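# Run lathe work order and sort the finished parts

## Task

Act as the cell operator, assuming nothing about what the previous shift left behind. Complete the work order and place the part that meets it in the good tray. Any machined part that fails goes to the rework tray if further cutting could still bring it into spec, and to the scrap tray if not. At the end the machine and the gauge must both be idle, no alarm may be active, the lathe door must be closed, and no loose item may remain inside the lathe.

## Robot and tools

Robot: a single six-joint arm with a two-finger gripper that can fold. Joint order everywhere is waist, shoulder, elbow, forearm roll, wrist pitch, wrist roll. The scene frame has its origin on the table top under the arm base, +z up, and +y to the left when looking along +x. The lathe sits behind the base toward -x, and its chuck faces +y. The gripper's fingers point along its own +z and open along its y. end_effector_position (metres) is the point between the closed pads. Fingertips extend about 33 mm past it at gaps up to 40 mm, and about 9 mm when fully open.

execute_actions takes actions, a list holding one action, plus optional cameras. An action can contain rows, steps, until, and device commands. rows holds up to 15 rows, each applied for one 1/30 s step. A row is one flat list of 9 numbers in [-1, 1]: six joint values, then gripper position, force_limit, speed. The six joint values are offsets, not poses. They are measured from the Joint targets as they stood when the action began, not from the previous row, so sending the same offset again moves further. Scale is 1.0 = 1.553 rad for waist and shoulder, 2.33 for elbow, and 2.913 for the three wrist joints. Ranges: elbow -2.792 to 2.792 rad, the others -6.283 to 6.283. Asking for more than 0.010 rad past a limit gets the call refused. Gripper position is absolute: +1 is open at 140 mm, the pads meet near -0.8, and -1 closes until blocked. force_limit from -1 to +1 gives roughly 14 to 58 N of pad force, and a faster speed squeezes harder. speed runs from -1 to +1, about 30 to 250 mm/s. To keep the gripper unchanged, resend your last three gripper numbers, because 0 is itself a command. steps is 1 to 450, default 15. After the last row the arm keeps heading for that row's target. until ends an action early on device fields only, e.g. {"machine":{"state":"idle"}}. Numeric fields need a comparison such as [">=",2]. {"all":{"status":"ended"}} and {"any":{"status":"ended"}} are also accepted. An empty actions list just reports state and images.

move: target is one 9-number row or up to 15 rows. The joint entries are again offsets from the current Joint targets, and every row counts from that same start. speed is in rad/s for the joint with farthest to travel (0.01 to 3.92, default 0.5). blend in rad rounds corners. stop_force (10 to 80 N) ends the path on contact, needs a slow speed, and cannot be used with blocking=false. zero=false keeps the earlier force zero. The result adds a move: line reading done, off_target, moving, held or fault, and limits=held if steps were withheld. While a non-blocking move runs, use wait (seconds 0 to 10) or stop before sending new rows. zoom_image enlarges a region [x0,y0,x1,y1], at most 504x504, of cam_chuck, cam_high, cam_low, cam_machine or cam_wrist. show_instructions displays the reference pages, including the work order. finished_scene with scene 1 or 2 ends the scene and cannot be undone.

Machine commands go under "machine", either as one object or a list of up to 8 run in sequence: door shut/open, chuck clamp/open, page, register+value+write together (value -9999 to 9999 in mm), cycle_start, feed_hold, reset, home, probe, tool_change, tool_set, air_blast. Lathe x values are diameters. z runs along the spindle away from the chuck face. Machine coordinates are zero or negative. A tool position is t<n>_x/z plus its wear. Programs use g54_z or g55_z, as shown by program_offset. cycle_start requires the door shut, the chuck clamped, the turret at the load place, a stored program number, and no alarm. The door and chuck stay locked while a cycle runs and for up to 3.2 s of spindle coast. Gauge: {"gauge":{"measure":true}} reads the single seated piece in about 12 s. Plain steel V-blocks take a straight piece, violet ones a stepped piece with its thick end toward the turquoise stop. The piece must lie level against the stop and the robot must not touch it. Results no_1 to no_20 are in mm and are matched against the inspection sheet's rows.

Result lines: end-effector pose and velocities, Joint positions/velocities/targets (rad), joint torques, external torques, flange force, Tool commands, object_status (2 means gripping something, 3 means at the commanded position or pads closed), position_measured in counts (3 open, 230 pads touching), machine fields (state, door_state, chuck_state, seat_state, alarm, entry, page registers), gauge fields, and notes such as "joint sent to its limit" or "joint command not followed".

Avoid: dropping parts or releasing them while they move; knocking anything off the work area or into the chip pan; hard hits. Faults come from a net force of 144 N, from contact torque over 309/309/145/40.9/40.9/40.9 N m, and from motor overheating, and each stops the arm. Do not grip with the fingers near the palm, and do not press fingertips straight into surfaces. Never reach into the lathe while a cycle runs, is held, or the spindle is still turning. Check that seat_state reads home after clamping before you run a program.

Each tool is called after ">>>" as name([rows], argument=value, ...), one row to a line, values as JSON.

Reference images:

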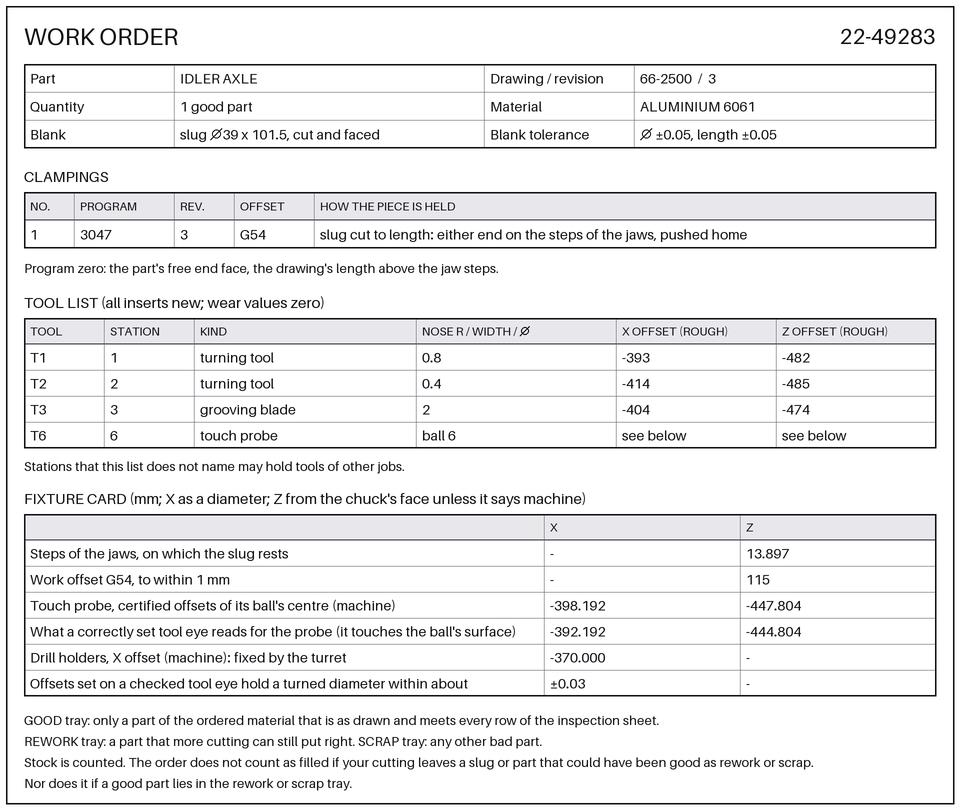

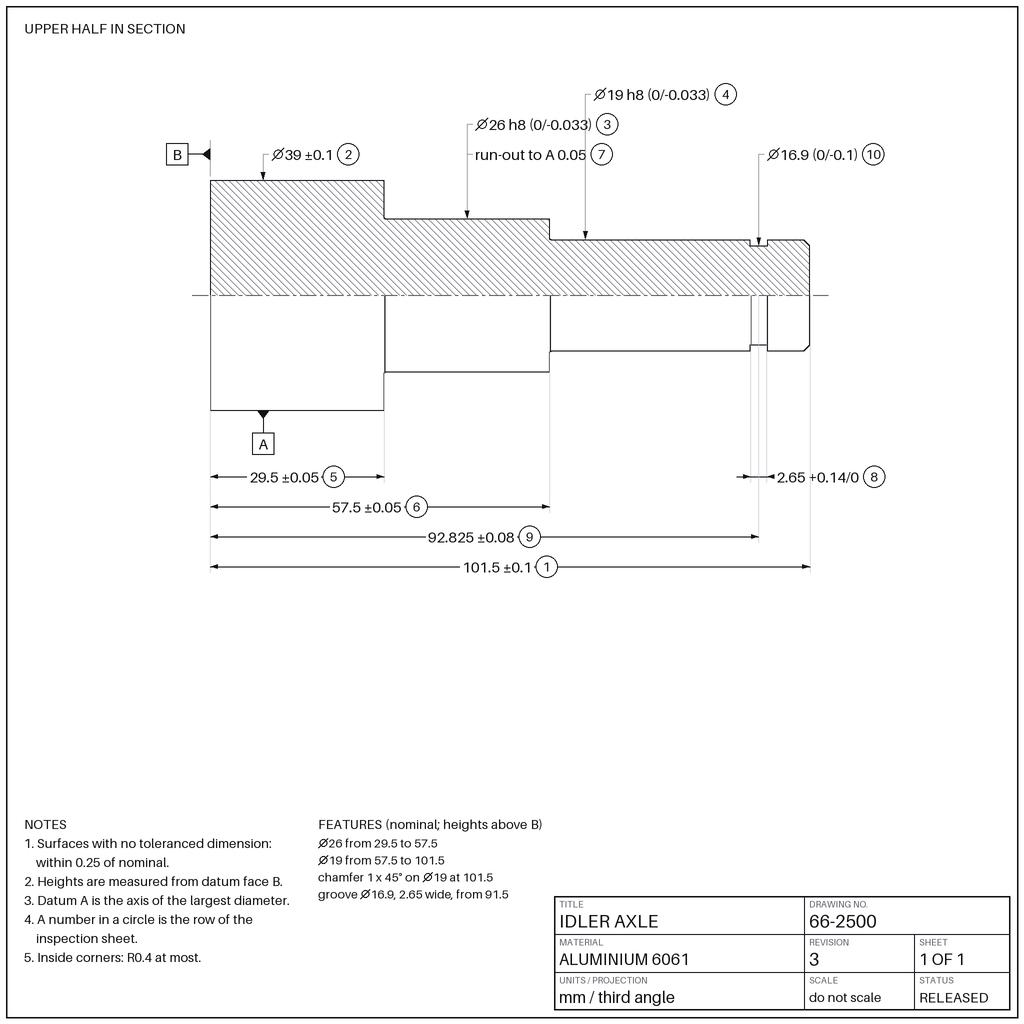

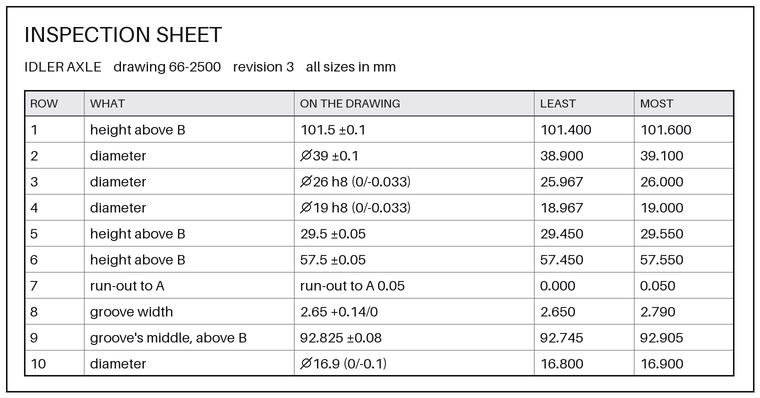

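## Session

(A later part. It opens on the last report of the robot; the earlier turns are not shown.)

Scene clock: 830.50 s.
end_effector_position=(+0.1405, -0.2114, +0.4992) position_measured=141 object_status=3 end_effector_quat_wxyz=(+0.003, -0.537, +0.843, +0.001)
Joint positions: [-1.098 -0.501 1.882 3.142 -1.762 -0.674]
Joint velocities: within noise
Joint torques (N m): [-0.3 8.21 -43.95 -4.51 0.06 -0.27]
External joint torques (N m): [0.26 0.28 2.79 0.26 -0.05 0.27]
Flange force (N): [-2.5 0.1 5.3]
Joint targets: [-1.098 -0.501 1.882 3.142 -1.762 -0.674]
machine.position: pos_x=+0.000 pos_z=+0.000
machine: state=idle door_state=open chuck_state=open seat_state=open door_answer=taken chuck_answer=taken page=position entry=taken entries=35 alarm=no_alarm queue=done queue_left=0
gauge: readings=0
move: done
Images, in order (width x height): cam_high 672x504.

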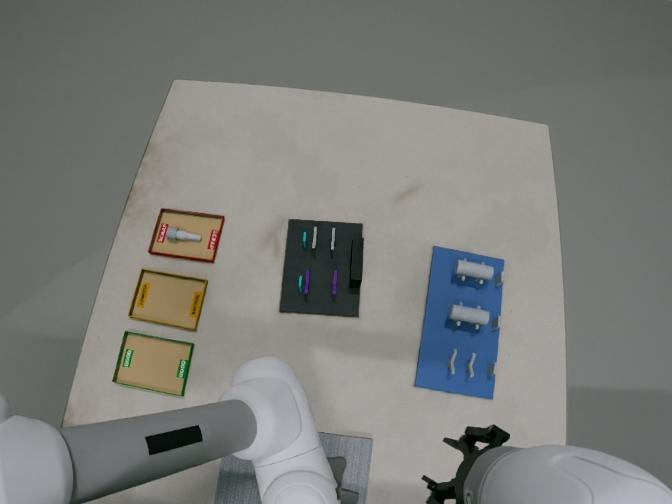

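>>> move(target=[0.2575, 0.4486, -0.0141, 0, 0.2284, 0.0027, 0.1, 0, 0], speed=0.7, cameras=["cam_wrist","cam_low"])

>>> zoom_image(camera="cam_low", region=[300, 160, 480, 260])

Scene clock: 854.40 s.
end_effector_position=(+0.4906, -0.3778, +0.2037) position_measured=117 object_status=3 end_effector_quat_wxyz=(-0.003, +0.691, -0.723, +0.000)
Joint positions: [-0.698 0.196 1.849 3.142 -1.096 -0.666]
Joint velocities: within noise
Joint torques (N m): [0.09 -57.39 -39.64 -4.19 0.15 -0.2]
External joint torques (N m): [-0.07 0.21 2.19 0.32 -0.11 0.2]
Flange force (N): [-2.3 2.9 2.3]
Joint targets: [-0.698 0.196 1.849 3.142 -1.096 -0.666]
machine.position: pos_x=+0.000 pos_z=+0.000
machine: state=idle door_state=open chuck_state=open seat_state=open door_answer=taken chuck_answer=taken page=position entry=taken entries=35 alarm=no_alarm queue=done queue_left=0
gauge: readings=0
move: done
Images, in order (width x height): cam_low 672x504, cam_wrist 672x504.

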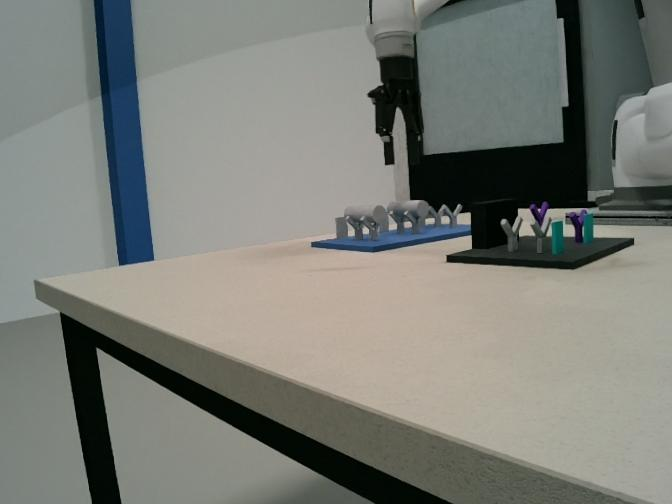

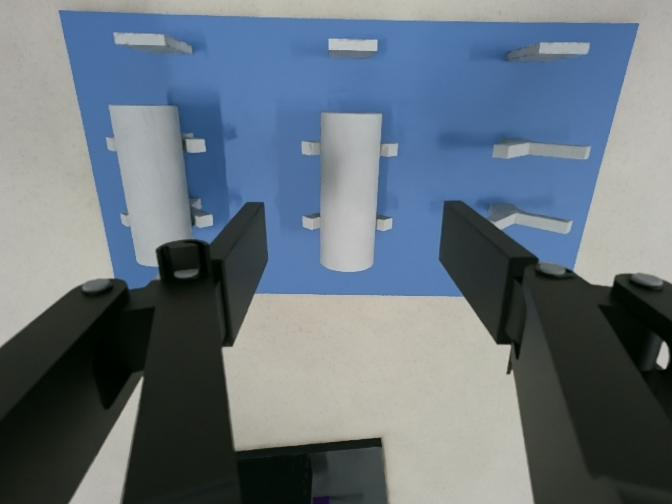

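Scaled by 2.800 from the camera's 672x504 image, which has a finer 960x720 frame.

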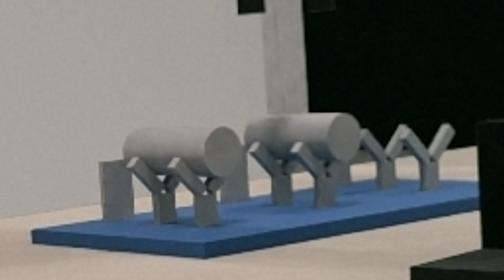

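>>> move(target=[0, 0.05849, 0.03965, 0, 0.06269, 0, 0.1, 0, 0], speed=0.12, stop_force=25, cameras=["cam_wrist","cam_low"])

>>> zoom_image(camera="cam_low", region=[320, 160, 480, 260])

Scene clock: 867.93 s.
end_effector_position=(+0.4907, -0.3770, +0.1037) position_measured=117 object_status=3 end_effector_quat_wxyz=(-0.003, +0.691, -0.723, +0.000)
Joint positions: [-0.698 0.287 1.941 3.142 -0.914 -0.666]
Joint velocities: within noise
Joint torques (N m): [-0.71 -62.56 -35.55 -3.72 0.15 -0.23]
External joint torques (N m): [0.98 0.25 2.3 0.29 -0.13 0.23]
Flange force (N): [-3.8 2.1 1.8]
Joint targets: [-0.698 0.287 1.941 3.142 -0.914 -0.666]
machine.position: pos_x=+0.000 pos_z=+0.000
machine: state=idle door_state=open chuck_state=open seat_state=open door_answer=taken chuck_answer=taken page=position entry=taken entries=35 alarm=no_alarm queue=done queue_left=0
gauge: readings=0
move: done
Images, in order (width x height): cam_low 672x504, cam_wrist 672x504.

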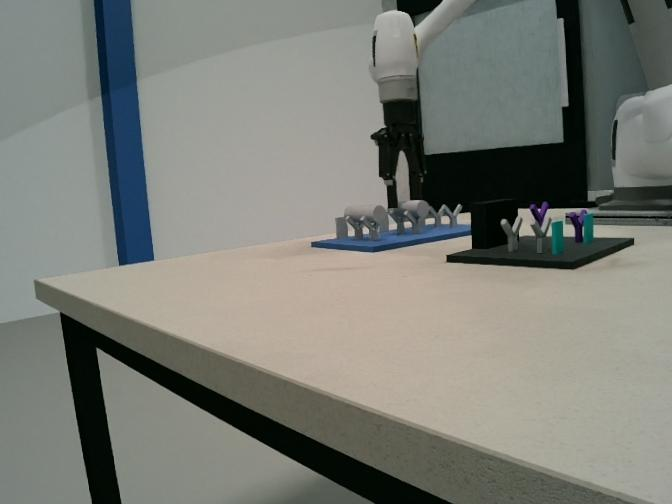

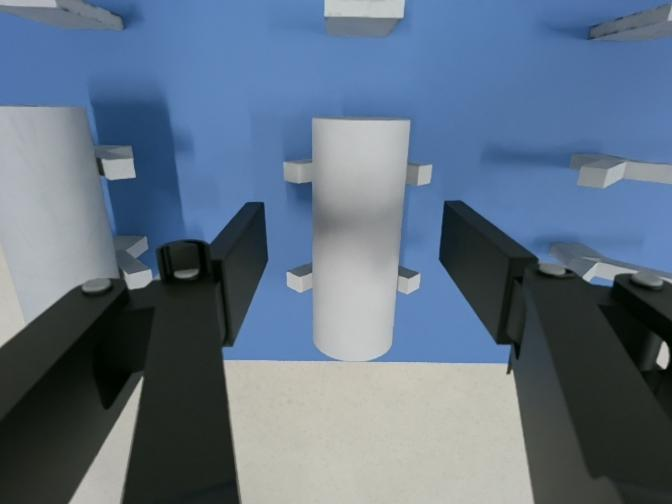

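Scaled by 3.150 from the camera's 672x504 image, which has a finer 960x720 frame.

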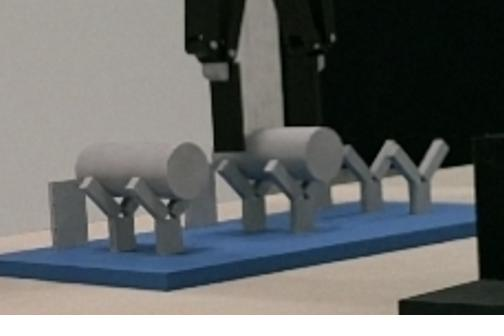

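>>> execute_actions([
  {"rows":[[0,0,0,0,0,0,-1,0,-1]],"steps":75},
], cameras=["cam_wrist"])

Scene clock: 875.50 s.
end_effector_position=(+0.4907, -0.3770, +0.1037) position_measured=174 object_status=2 end_effector_quat_wxyz=(-0.003, +0.691, -0.723, +0.000)
Joint positions: [-0.698 0.287 1.941 3.142 -0.914 -0.666]
Joint velocities: within noise
Joint torques (N m): [23.65 -31.73 -46.22 8.8 19.23 -0.89]
External joint torques (N m): [-23.33 -30.83 13.03 -12.22 -19.22 0.89]
Flange force (N): [-4.0 69.0 -57.8]
Joint targets: [-0.698 0.287 1.941 3.142 -0.914 -0.666]
machine.position: pos_x=+0.000 pos_z=+0.000
machine: state=idle door_state=open chuck_state=open seat_state=open door_answer=taken chuck_answer=taken page=position entry=taken entries=35 alarm=no_alarm queue=done queue_left=0
gauge: readings=0
Images, in order (width x height): cam_wrist 672x504.

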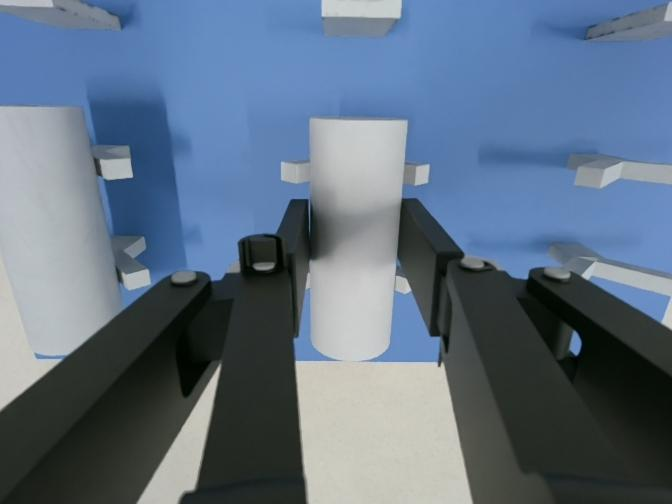

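>>> move(target=[-0.00122, -0.00326, 0.00012, 0, -0.00164, -0.00065, -1, 0, -1], speed=0.05, cameras=[])

Scene clock: 881.93 s.
end_effector_position=(+0.4890, -0.3771, +0.1067) position_measured=174 object_status=2 end_effector_quat_wxyz=(-0.003, +0.691, -0.723, +0.000)
Joint positions: [-0.7 0.281 1.941 3.142 -0.918 -0.668]
Joint velocities: within noise
Joint torques (N m): [-0.42 -63.79 -37.15 -3.74 0.13 -0.28]
External joint torques (N m): [0.47 2.24 3.84 0.3 -0.11 0.28]
Flange force (N): [-3.4 2.7 5.2]
Joint targets: [-0.700 0.281 1.941 3.142 -0.918 -0.668]
machine.position: pos_x=+0.000 pos_z=+0.000
machine: state=idle door_state=open chuck_state=open seat_state=open door_answer=taken chuck_answer=taken page=position entry=taken entries=35 alarm=no_alarm queue=done queue_left=0
gauge: readings=0
move: done
No camera images: "cameras" was empty.

>>> move([
  [0, -0.0798, -0.0641, 0, -0.0943, 0, -1, 0, -1],
  [-0.5602, -0.5037, -0.0255, 0, -0.2895, 0.2293, -1, 0, -1],
], speed=[0.3, 0.7], blend=[0.05, 0], cameras=["cam_wrist"])

Scene clock: 904.77 s.
end_effector_position=(+0.0297, -0.2532, +0.4982) position_measured=174 object_status=2 end_effector_quat_wxyz=(+0.002, +0.006, +1.000, +0.003)
Joint positions: [-1.57 -0.501 1.882 3.142 -1.762 0]
Joint velocities: within noise
Joint torques (N m): [-0.58 6.39 -45.77 -4.63 0.03 -0.25]
External joint torques (N m): [0.65 1.8 4.54 0.36 -0.05 0.25]
Flange force (N): [-3.5 0.5 8.3]
Joint targets: [-1.570 -0.501 1.882 3.142 -1.762 0.000]
machine.position: pos_x=+0.000 pos_z=+0.000
machine: state=idle door_state=open chuck_state=open seat_state=open door_answer=taken chuck_answer=taken page=position entry=taken entries=35 alarm=no_alarm queue=done queue_left=0
gauge: readings=0
move: done
Images, in order (width x height): cam_wrist 672x504.

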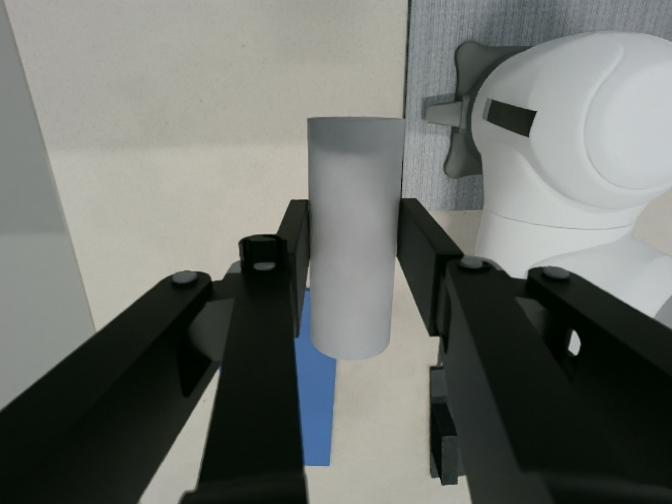

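>>> move([
  [-0.9717, 0, 0, 0, 0, 0.0172, -1, 0, -1],
  [-0.9717, 0.3844, -0.0262, -0.0175, 0.3701, 0.0278, -1, 0, -1],
], speed=[0.9, 0.5], blend=[0.08, 0], cameras=["cam_wrist","cam_chuck"])

>>> zoom_image(camera="cam_chuck", region=[200, 180, 560, 450])

Scene clock: 919.90 s.
end_effector_position=(-0.7557, -0.0626, +0.3218) position_measured=174 object_status=2 end_effector_quat_wxyz=(-0.192, +0.682, +0.682, -0.184)
Joint positions: [-3.079 0.096 1.821 3.091 -0.684 0.081]
Joint velocities: within noise
Joint torques (N m): [-1.14 -53.17 -45.61 -4.53 2.07 -0.2]
External joint torques (N m): [1.06 2.55 4.82 0.37 -0.67 0.18]
Flange force (N): [-1.4 7.0 3.2]
Joint targets: [-3.079 0.096 1.821 3.091 -0.684 0.081]
machine.position: pos_x=+0.000 pos_z=+0.000
machine: state=idle door_state=open chuck_state=open seat_state=open door_answer=taken chuck_answer=taken page=position entry=taken entries=35 alarm=no_alarm queue=done queue_left=0
gauge: readings=0
move: done
Images, in order (width x height): cam_chuck 672x504, cam_wrist 672x504.

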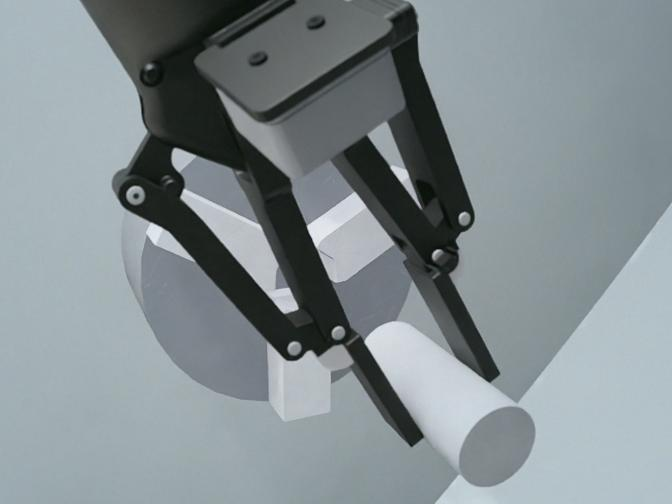

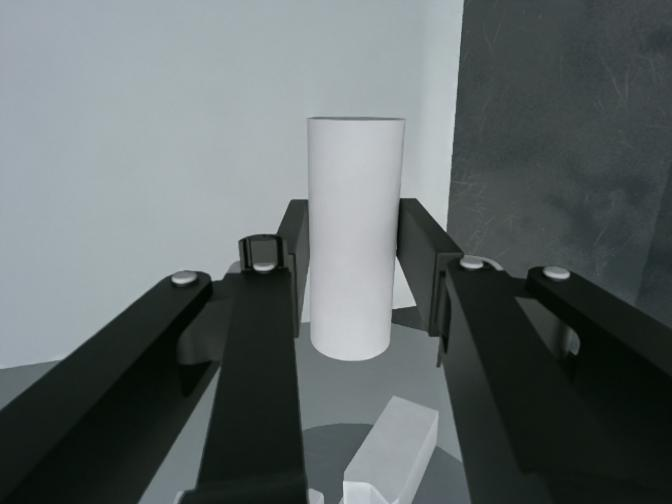

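Scaled by 1.400 from the camera's 672x504 image, which has a finer 960x720 frame.

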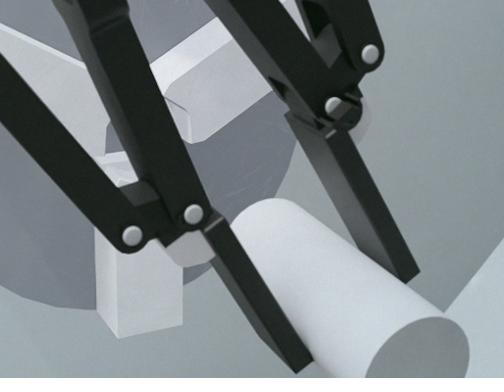

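>>> move(target=[0.0844, 0.0063, -0.011, -0.0349, -0.0099, 0.0645, -1, 0, -1], speed=0.15, cameras=["cam_wrist","cam_chuck"])

>>> zoom_image(camera="cam_chuck", region=[180, 160, 460, 440])

>>> zoom_image(camera="cam_wrist", region=[230, 200, 480, 450])

Scene clock: 953.00 s.
end_effector_position=(-0.7511, -0.1399, +0.3290) position_measured=174 object_status=2 end_effector_quat_wxyz=(-0.192, +0.681, +0.682, -0.184)
Joint positions: [-2.948 0.106 1.795 2.989 -0.713 0.269]
Joint velocities: within noise
Joint torques (N m): [-1.12 -54.56 -45.93 -4.68 2 -0.27]
External joint torques (N m): [1.03 2.26 4.72 0.35 -0.65 0.24]
Flange force (N): [-0.9 7.3 2.7]
Joint targets: [-2.948 0.106 1.795 2.989 -0.713 0.269]
machine.position: pos_x=+0.000 pos_z=+0.000
machine: state=idle door_state=open chuck_state=open seat_state=open door_answer=taken chuck_answer=taken page=position entry=taken entries=35 alarm=no_alarm queue=done queue_left=0
gauge: readings=0
move: done
Images, in order (width x height): cam_chuck 672x504, cam_wrist 672x504.

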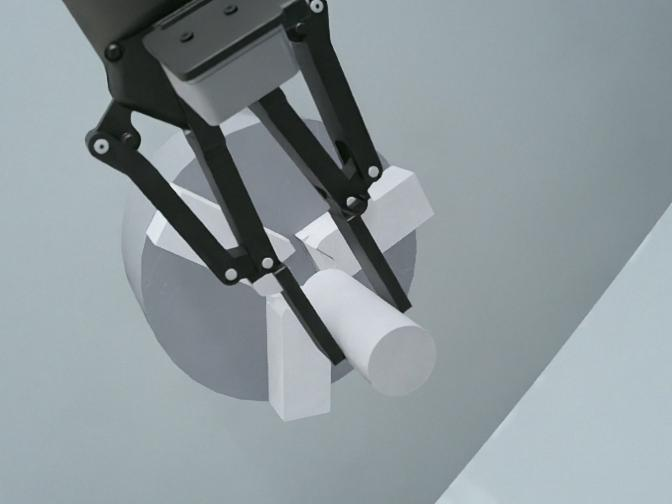

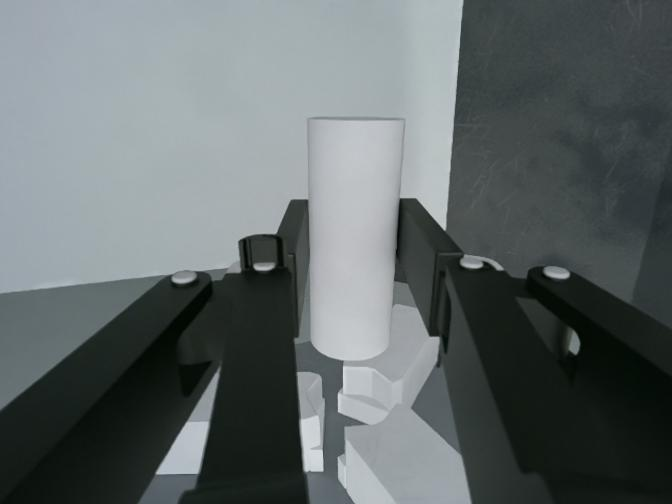

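Scaled by 1.800 from the camera's 672x504 image, which has a finer 960x720 frame.

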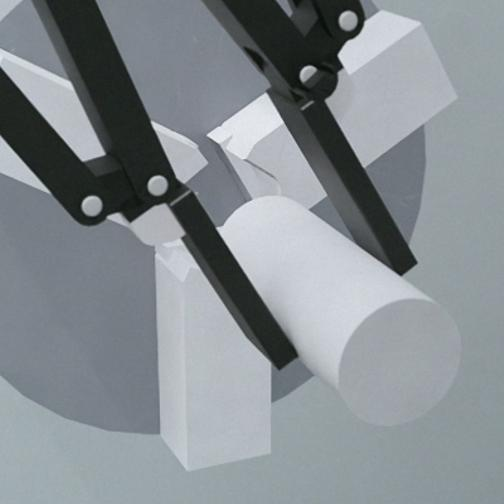

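Scaled by 2.016 from the camera's 672x504 image, which has a finer 960x720 frame.

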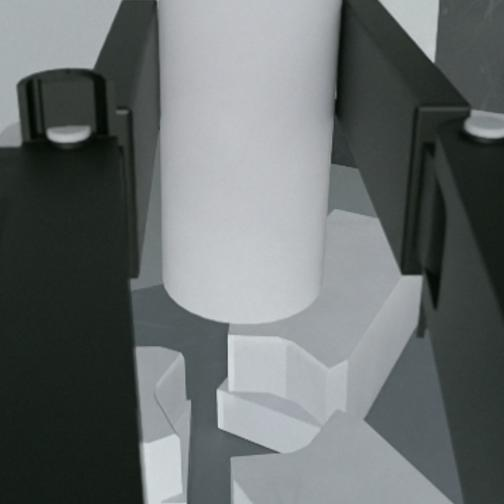

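>>> move(target=[0.03155, 0.00787, -0.0058, -0.0123, -0.0032, 0.0237, -1, 0, -1], speed=0.06, stop_force=15, cameras=["cam_wrist","cam_chuck"])

>>> zoom_image(camera="cam_chuck", region=[200, 180, 420, 400])

>>> zoom_image(camera="cam_wrist", region=[230, 250, 480, 450])

Scene clock: 980.80 s.
end_effector_position=(-0.7510, -0.1699, +0.3287) position_measured=174 object_status=2 end_effector_quat_wxyz=(-0.192, +0.681, +0.682, -0.184)
Joint positions: [-2.899 0.118 1.782 2.953 -0.722 0.338]
Joint velocities: within noise
Joint torques (N m): [-1.15 -56.16 -46.11 -4.82 2.04 -0.31]
External joint torques (N m): [1.27 2.81 4.91 0.47 -0.72 0.29]
Flange force (N): [-1.2 7.2 3.2]
Joint targets: [-2.899 0.118 1.782 2.953 -0.722 0.338]
machine.position: pos_x=+0.000 pos_z=+0.000
machine: state=idle door_state=open chuck_state=open seat_state=open door_answer=taken chuck_answer=taken page=position entry=taken entries=35 alarm=no_alarm queue=done queue_left=0
gauge: readings=0
move: done
Images, in order (width x height): cam_chuck 672x504, cam_wrist 672x504.

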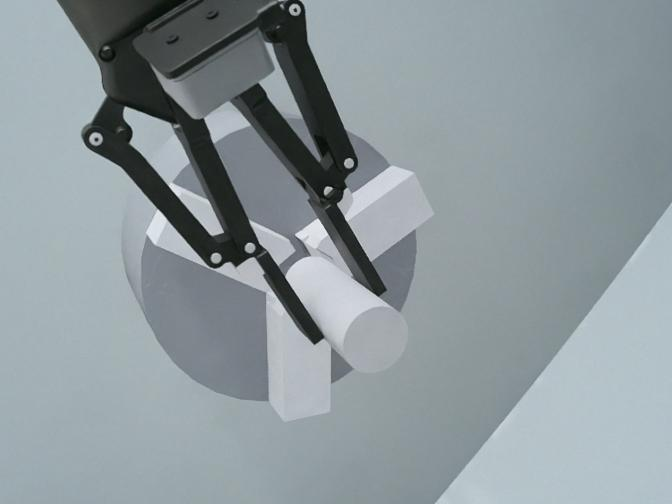

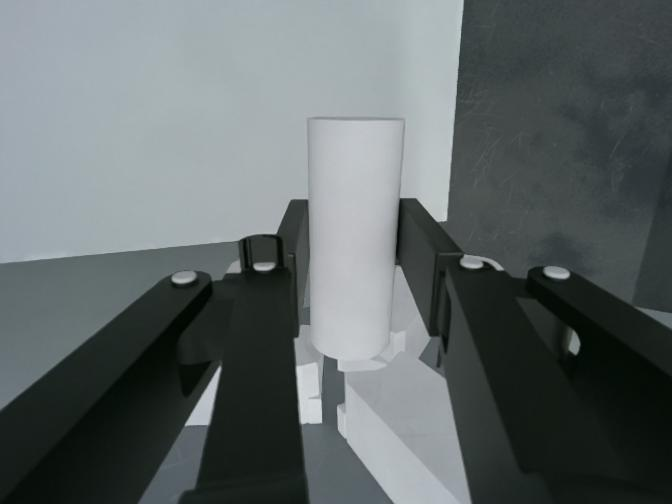

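Scaled by 2.291 from the camera's 672x504 image, which has a finer 960x720 frame.

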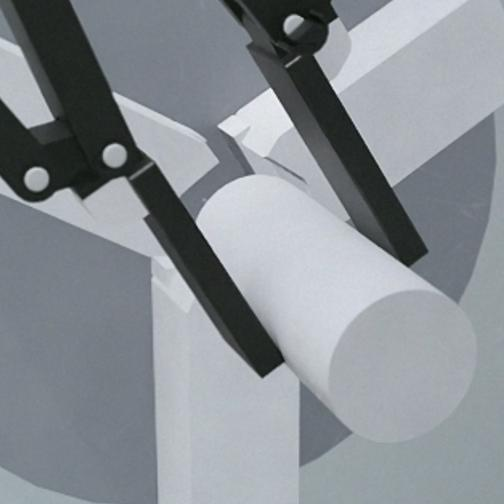

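Scaled by 2.016 from the camera's 672x504 image, which has a finer 960x720 frame.

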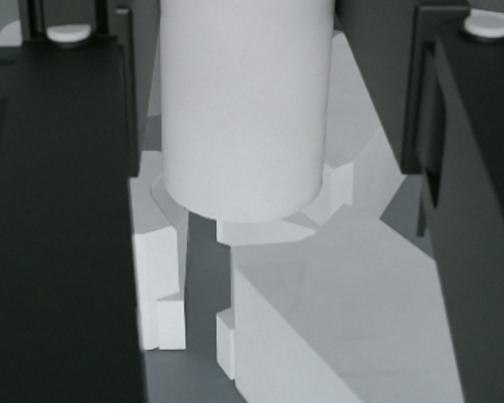

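>>> move(target=[0.02665, 0.008, -0.0061, -0.0101, -0.0033, 0.0196, -1, 0, -1], speed=0.025, stop_force=15, cameras=["cam_wrist","cam_chuck"])

>>> zoom_image(camera="cam_chuck", region=[200, 180, 420, 400])

Scene clock: 996.37 s.
end_effector_position=(-0.7511, -0.1726, +0.3287) position_measured=174 object_status=2 end_effector_quat_wxyz=(-0.192, +0.681, +0.682, -0.184)
Joint positions: [-2.895 0.12 1.78 2.95 -0.723 0.344]
Joint velocities: within noise
Joint torques (N m): [13.98 -52.7 -46.37 0.21 4.09 -0.04]
External joint torques (N m): [-13.8 -1.05 5.26 -4.56 -2.79 0.02]
Flange force (N): [19.1 7.0 -0.6]
Joint targets: [-2.895 0.120 1.780 2.950 -0.723 0.344]
machine.position: pos_x=+0.000 pos_z=+0.000
machine: state=idle door_state=open chuck_state=open seat_state=open door_answer=taken chuck_answer=taken page=position entry=taken entries=35 alarm=no_alarm queue=done queue_left=0
gauge: readings=0
move: contact; the wrist roll is farthest, 0.051 rad from its target
Images, in order (width x height): cam_chuck 672x504, cam_wrist 672x504.

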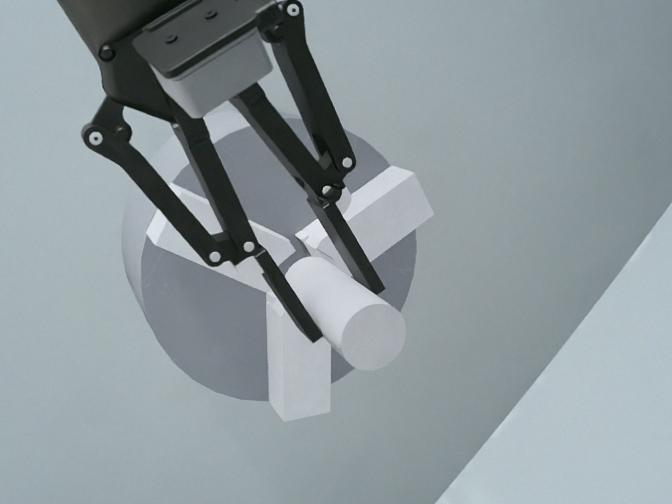

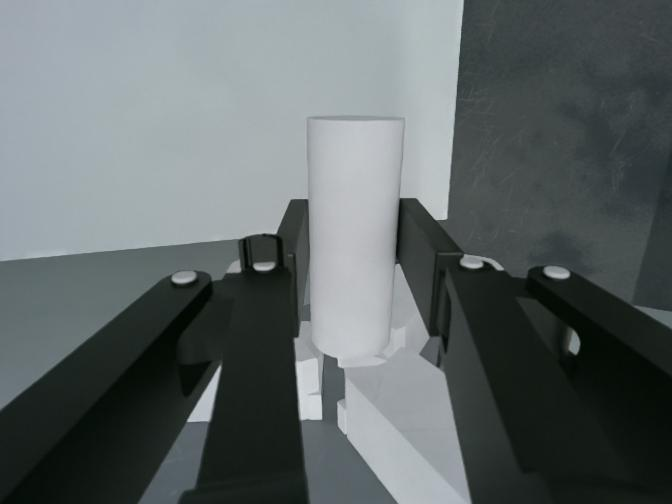

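Scaled by 2.291 from the camera's 672x504 image, which has a finer 960x720 frame.

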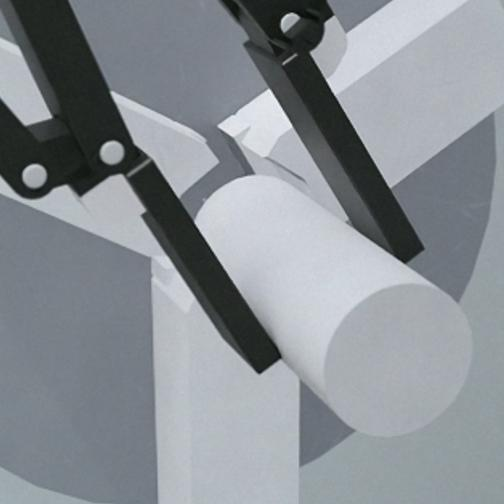

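>>> move(target=[-0.0082, -0.0013, 0, 0.0034, 0.0001, -0.0065, -1, 0, -1], speed=0.05, cameras=["cam_chuck"])

>>> move(target=[0.03176, 0.0093, -0.00717, -0.01208, -0.0039, 0.0235, -1, 0, -1], speed=0.025, stop_force=15, cameras=["cam_wrist","cam_chuck"])

>>> zoom_image(camera="cam_chuck", region=[200, 180, 420, 400])

Scene clock: 1056.53 s.
end_effector_position=(-0.7524, -0.1651, +0.3300) position_measured=174 object_status=2 end_effector_quat_wxyz=(-0.192, +0.681, +0.682, -0.184)
Joint positions: [-2.907 0.117 1.78 2.96 -0.723 0.325]
Joint velocities: within noise
Joint torques (N m): [-1.19 -55.47 -46.34 -4.9 1.95 -0.29]
External joint torques (N m): [1.23 1.76 5 0.53 -0.63 0.26]
Flange force (N): [-0.5 8.5 2.1]
Joint targets: [-2.907 0.117 1.780 2.960 -0.723 0.325]
machine.position: pos_x=+0.000 pos_z=+0.000
machine: state=idle door_state=open chuck_state=open seat_state=open door_answer=taken chuck_answer=taken page=position entry=taken entries=35 alarm=no_alarm queue=done queue_left=0
gauge: readings=0
move: done
Images, in order (width x height): cam_chuck 672x504.

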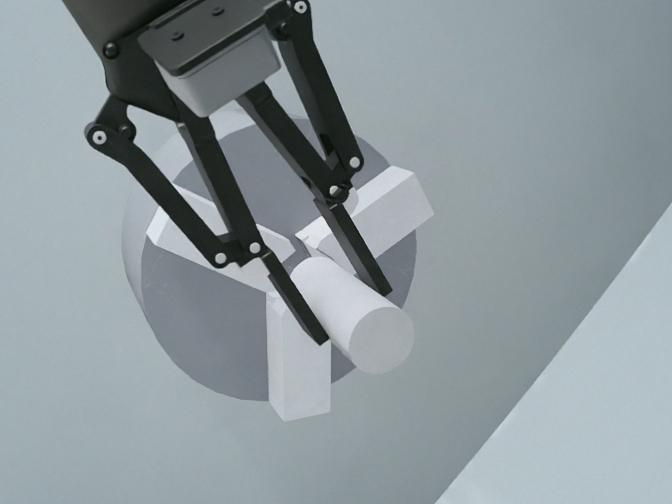

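Scene clock: 1057.80 s.
end_effector_position=(-0.7525, -0.1727, +0.3300) position_measured=174 object_status=2 end_effector_quat_wxyz=(-0.192, +0.681, +0.682, -0.183)
Joint positions: [-2.895 0.121 1.776 2.95 -0.726 0.343]
Joint velocities: within noise
Joint torques (N m): [15.35 -52.1 -46.53 0.42 4.33 -0.15]
External joint torques (N m): [-15.39 -1.68 5.41 -4.78 -3.03 0.13]
Flange force (N): [21.4 7.4 -1.2]
Joint targets: [-2.895 0.121 1.776 2.950 -0.726 0.343]
machine.position: pos_x=+0.000 pos_z=+0.000
machine: state=idle door_state=open chuck_state=open seat_state=open door_answer=taken chuck_answer=taken page=position entry=taken entries=35 alarm=no_alarm queue=done queue_left=0
gauge: readings=0
move: contact; the wrist roll is farthest, 0.050 rad from its target
Images, in order (width x height): cam_chuck 672x504, cam_wrist 672x504.

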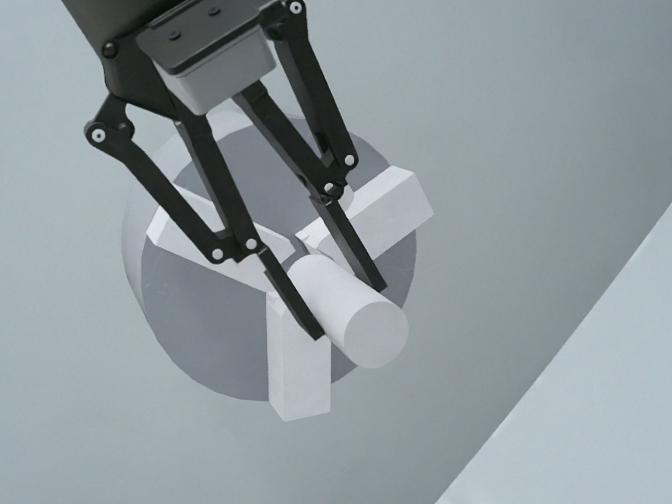

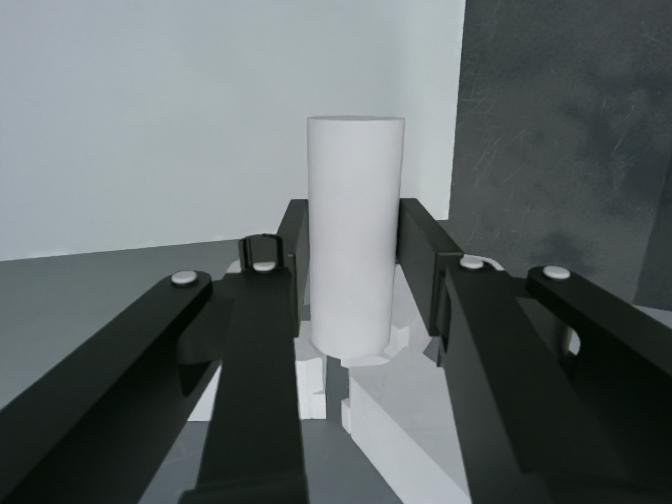

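Scaled by 2.291 from the camera's 672x504 image, which has a finer 960x720 frame.

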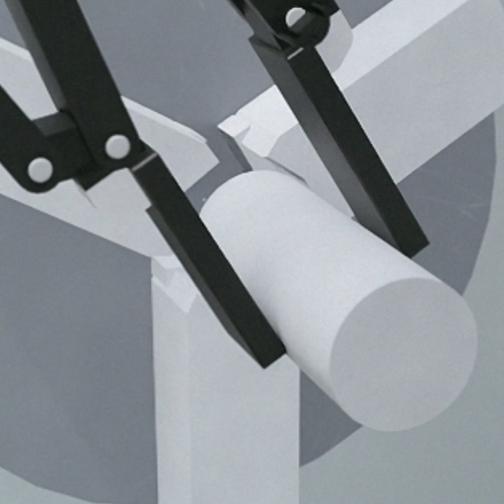

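>>> move(target=[-0.0077, -0.0033, 0.0006, 0.0034, -0.0002, -0.0062, -1, 0, -1], speed=0.05, cameras=[])

>>> move(target=[0.03176, 0.0093, -0.00717, -0.01208, -0.0039, 0.0235, -1, 0, -1], speed=0.025, stop_force=15, cameras=["cam_chuck"])

Scene clock: 1083.90 s.
end_effector_position=(-0.7524, -0.1655, +0.3325) position_measured=174 object_status=2 end_effector_quat_wxyz=(-0.192, +0.681, +0.682, -0.184)
Joint positions: [-2.907 0.116 1.777 2.96 -0.726 0.325]
Joint velocities: within noise
Joint torques (N m): [-0.97 -56.08 -46.24 -4.93 1.93 -0.31]
External joint torques (N m): [0.92 2.44 4.81 0.55 -0.6 0.29]
Flange force (N): [-0.4 7.4 3.0]
Joint targets: [-2.907 0.116 1.777 2.960 -0.726 0.325]
machine.position: pos_x=+0.000 pos_z=+0.000
machine: state=idle door_state=open chuck_state=open seat_state=open door_answer=taken chuck_answer=taken page=position entry=taken entries=35 alarm=no_alarm queue=done queue_left=0
gauge: readings=0
move: done
No camera images: "cameras" was empty.

Scene clock: 1085.10 s.
end_effector_position=(-0.7524, -0.1722, +0.3323) position_measured=174 object_status=2 end_effector_quat_wxyz=(-0.192, +0.681, +0.682, -0.184)
Joint positions: [-2.896 0.119 1.774 2.952 -0.729 0.341]
Joint velocities: within noise
Joint torques (N m): [14.34 -57.43 -50.19 -0.42 4.69 -0.54]
External joint torques (N m): [-14.49 3.31 8.73 -3.98 -3.37 0.51]
Flange force (N): [19.3 9.3 4.8]
Joint targets: [-2.896 0.119 1.774 2.952 -0.729 0.341]
machine.position: pos_x=+0.000 pos_z=+0.000
machine: state=idle door_state=open chuck_state=open seat_state=open door_answer=taken chuck_answer=taken page=position entry=taken entries=35 alarm=no_alarm queue=done queue_left=0
gauge: readings=0
move: contact; the wrist roll is farthest, 0.053 rad from its target
Images, in order (width x height): cam_chuck 672x504.

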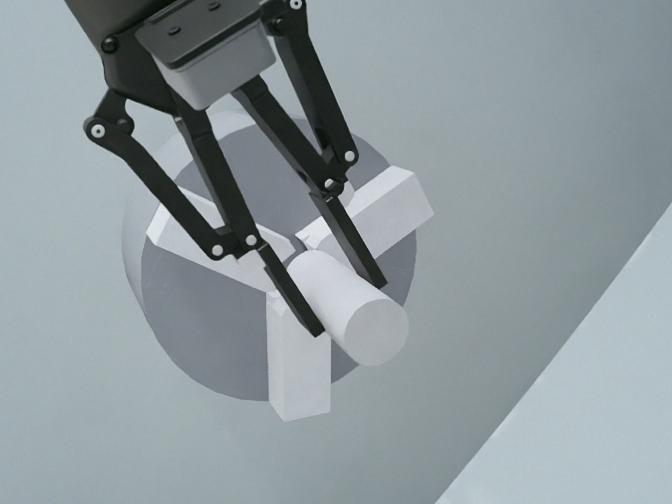

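>>> move(target=[-0.0066, -0.0042, 0.00245, 0.0027, 0.00076, -0.0052, -1, 0, -1], speed=0.05, cameras=[])

>>> move(target=[0.03176, 0.0093, -0.00717, -0.01208, -0.0039, 0.0235, -1, 0, -1], speed=0.025, stop_force=15, cameras=["cam_chuck","cam_wrist"])

Scene clock: 1105.53 s.
end_effector_position=(-0.7507, -0.1656, +0.3335) position_measured=174 object_status=2 end_effector_quat_wxyz=(-0.192, +0.681, +0.682, -0.184)
Joint positions: [-2.906 0.113 1.779 2.96 -0.727 0.325]
Joint velocities: within noise
Joint torques (N m): [-1.09 -55.66 -46.34 -4.89 2.01 -0.27]
External joint torques (N m): [1.07 2.31 4.9 0.51 -0.69 0.24]
Flange force (N): [-0.5 7.6 2.7]
Joint targets: [-2.906 0.113 1.779 2.960 -0.727 0.325]
machine.position: pos_x=+0.000 pos_z=+0.000
machine: state=idle door_state=open chuck_state=open seat_state=open door_answer=taken chuck_answer=taken page=position entry=taken entries=35 alarm=no_alarm queue=done queue_left=0
gauge: readings=0
move: done
No camera images: "cameras" was empty.

Scene clock: 1106.70 s.
end_effector_position=(-0.7508, -0.1722, +0.3334) position_measured=174 object_status=2 end_effector_quat_wxyz=(-0.192, +0.681, +0.682, -0.184)
Joint positions: [-2.895 0.116 1.776 2.951 -0.73 0.341]
Joint velocities: within noise
Joint torques (N m): [14.48 -57.07 -50.48 -0.49 4.78 -0.54]
External joint torques (N m): [-14.45 3.09 9.06 -3.9 -3.46 0.52]
Flange force (N): [19.6 10.1 4.5]
Joint targets: [-2.895 0.116 1.776 2.951 -0.730 0.341]
machine.position: pos_x=+0.000 pos_z=+0.000
machine: state=idle door_state=open chuck_state=open seat_state=open door_answer=taken chuck_answer=taken page=position entry=taken entries=35 alarm=no_alarm queue=done queue_left=0
gauge: readings=0
move: contact; the wrist roll is farthest, 0.053 rad from its target
Images, in order (width x height): cam_chuck 672x504, cam_wrist 672x504.

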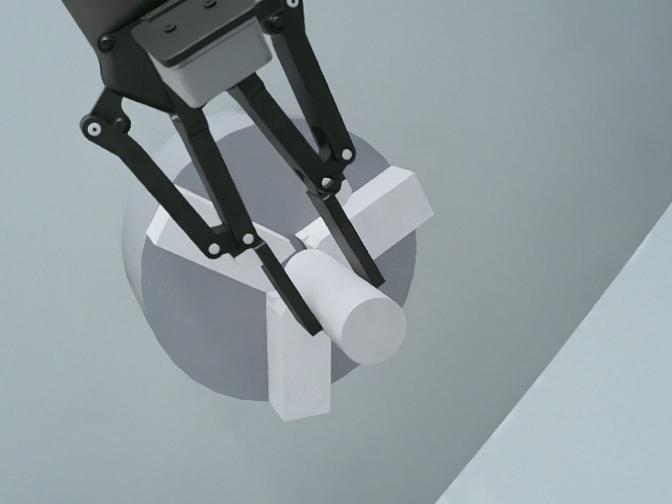

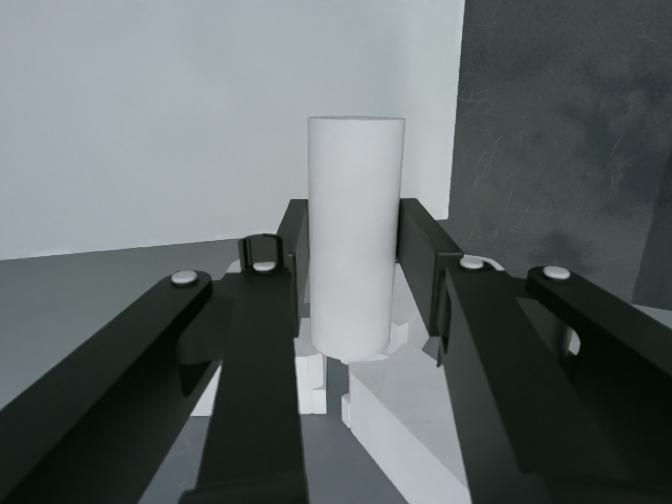

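>>> move(target=[-0.0064, -0.0044, 0.0038, 0.0027, 0.0017, -0.0051, -1, 0, -1], speed=0.05, cameras=[])

>>> move(target=[0.03176, 0.0093, -0.00717, -0.01208, -0.0039, 0.0235, -1, 0, -1], speed=0.025, stop_force=15, cameras=["cam_chuck","cam_wrist"])

Scene clock: 1121.80 s.
end_effector_position=(-0.7483, -0.1658, +0.3330) position_measured=174 object_status=2 end_effector_quat_wxyz=(-0.192, +0.680, +0.683, -0.185)
Joint positions: [-2.905 0.109 1.785 2.959 -0.725 0.326]
Joint velocities: within noise
Joint torques (N m): [-1.05 -55.63 -46.29 -4.81 1.91 -0.22]
External joint torques (N m): [1.14 2.55 5.02 0.44 -0.6 0.2]
Flange force (N): [-0.7 7.8 3.1]
Joint targets: [-2.905 0.109 1.785 2.959 -0.725 0.326]
machine.position: pos_x=+0.000 pos_z=+0.000
machine: state=idle door_state=open chuck_state=open seat_state=open door_answer=taken chuck_answer=taken page=position entry=taken entries=35 alarm=no_alarm queue=done queue_left=0
gauge: readings=0
move: done
No camera images: "cameras" was empty.

Scene clock: 1124.87 s.
end_effector_position=(-0.7485, -0.1893, +0.3330) position_measured=174 object_status=2 end_effector_quat_wxyz=(-0.192, +0.680, +0.683, -0.184)
Joint positions: [-2.867 0.12 1.772 2.932 -0.734 0.379]
Joint velocities: within noise
Joint torques (N m): [20.21 -57.18 -48.23 1.63 4.1 -0.05]
External joint torques (N m): [-20.36 2.98 6.9 -6.03 -2.81 0.03]
Flange force (N): [26.9 4.6 6.8]
Joint targets: [-2.867 0.120 1.772 2.932 -0.734 0.379]
machine.position: pos_x=+0.000 pos_z=+0.000
machine: state=idle door_state=open chuck_state=open seat_state=open door_answer=taken chuck_answer=taken page=position entry=taken entries=35 alarm=no_alarm queue=done queue_left=0
gauge: readings=0
move: contact; the wrist roll is farthest, 0.016 rad from its target
Images, in order (width x height): cam_chuck 672x504, cam_wrist 672x504.

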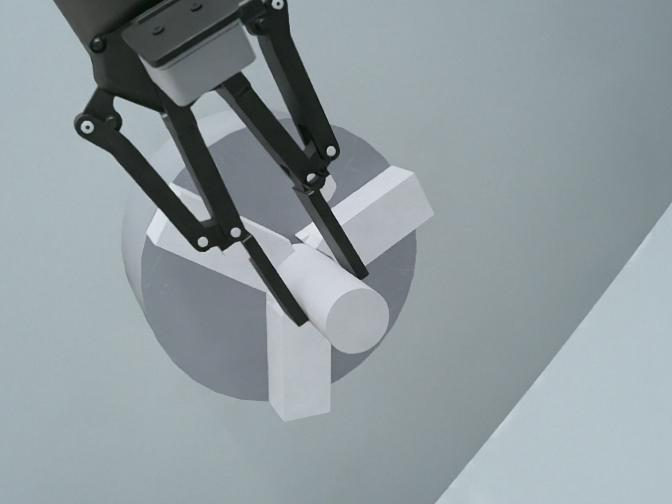

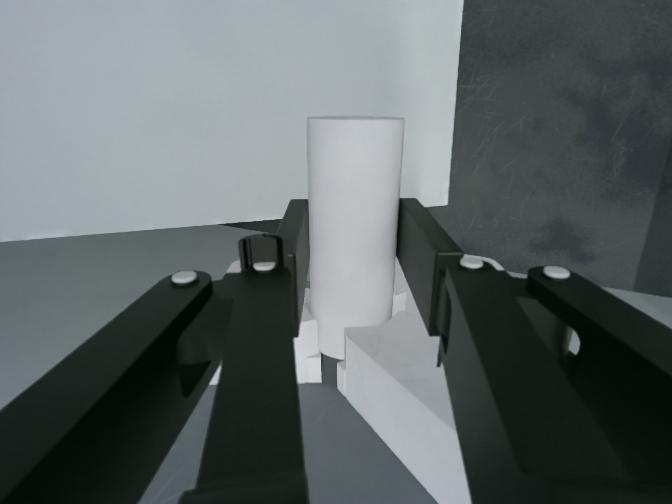

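>>> execute_actions([
  {"machine":{"chuck":"clamp"},"steps":90,"until":{"machine":{"chuck_state":"clamped"}}},
], cameras=["cam_chuck"])

Scene clock: 1129.53 s.
end_effector_position=(-0.7486, -0.1894, +0.3330) position_measured=176 object_status=2 end_effector_quat_wxyz=(-0.192, +0.680, +0.683, -0.185)
Joint positions: [-2.867 0.12 1.772 2.932 -0.734 0.379]
Joint velocities: within noise
Joint torques (N m): [4.53 -85.3 -52.44 -3.3 -2.53 0.31]
External joint torques (N m): [-4.53 31.17 11.06 -1.1 3.82 -0.34]
Flange force (N): [-1.2 -5.3 47.1]
Joint targets: [-2.867 0.120 1.772 2.932 -0.734 0.379]
Tool commands: gripper/position=-1.0 gripper/force_limit=+0.0 gripper/speed=-1.0
machine.position: pos_x=+0.000 pos_z=+0.000
machine: state=idle door_state=open chuck_state=clamped seat_state=open door_answer=taken chuck_answer=taken page=position entry=taken entries=35 alarm=no_alarm queue=running queue_left=0
gauge: readings=0
Images, in order (width x height): cam_chuck 672x504.

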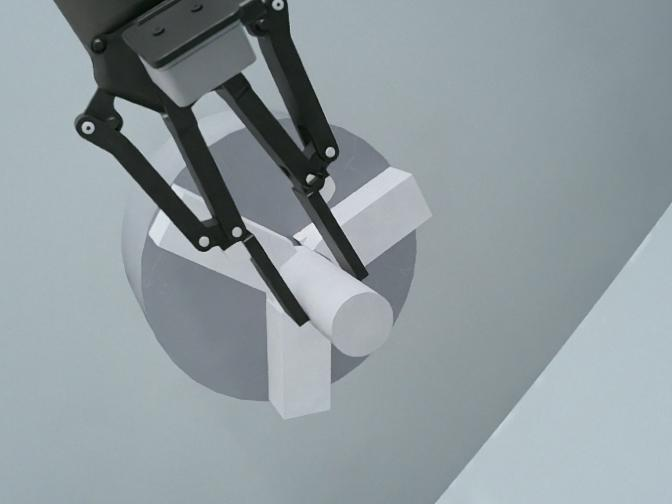

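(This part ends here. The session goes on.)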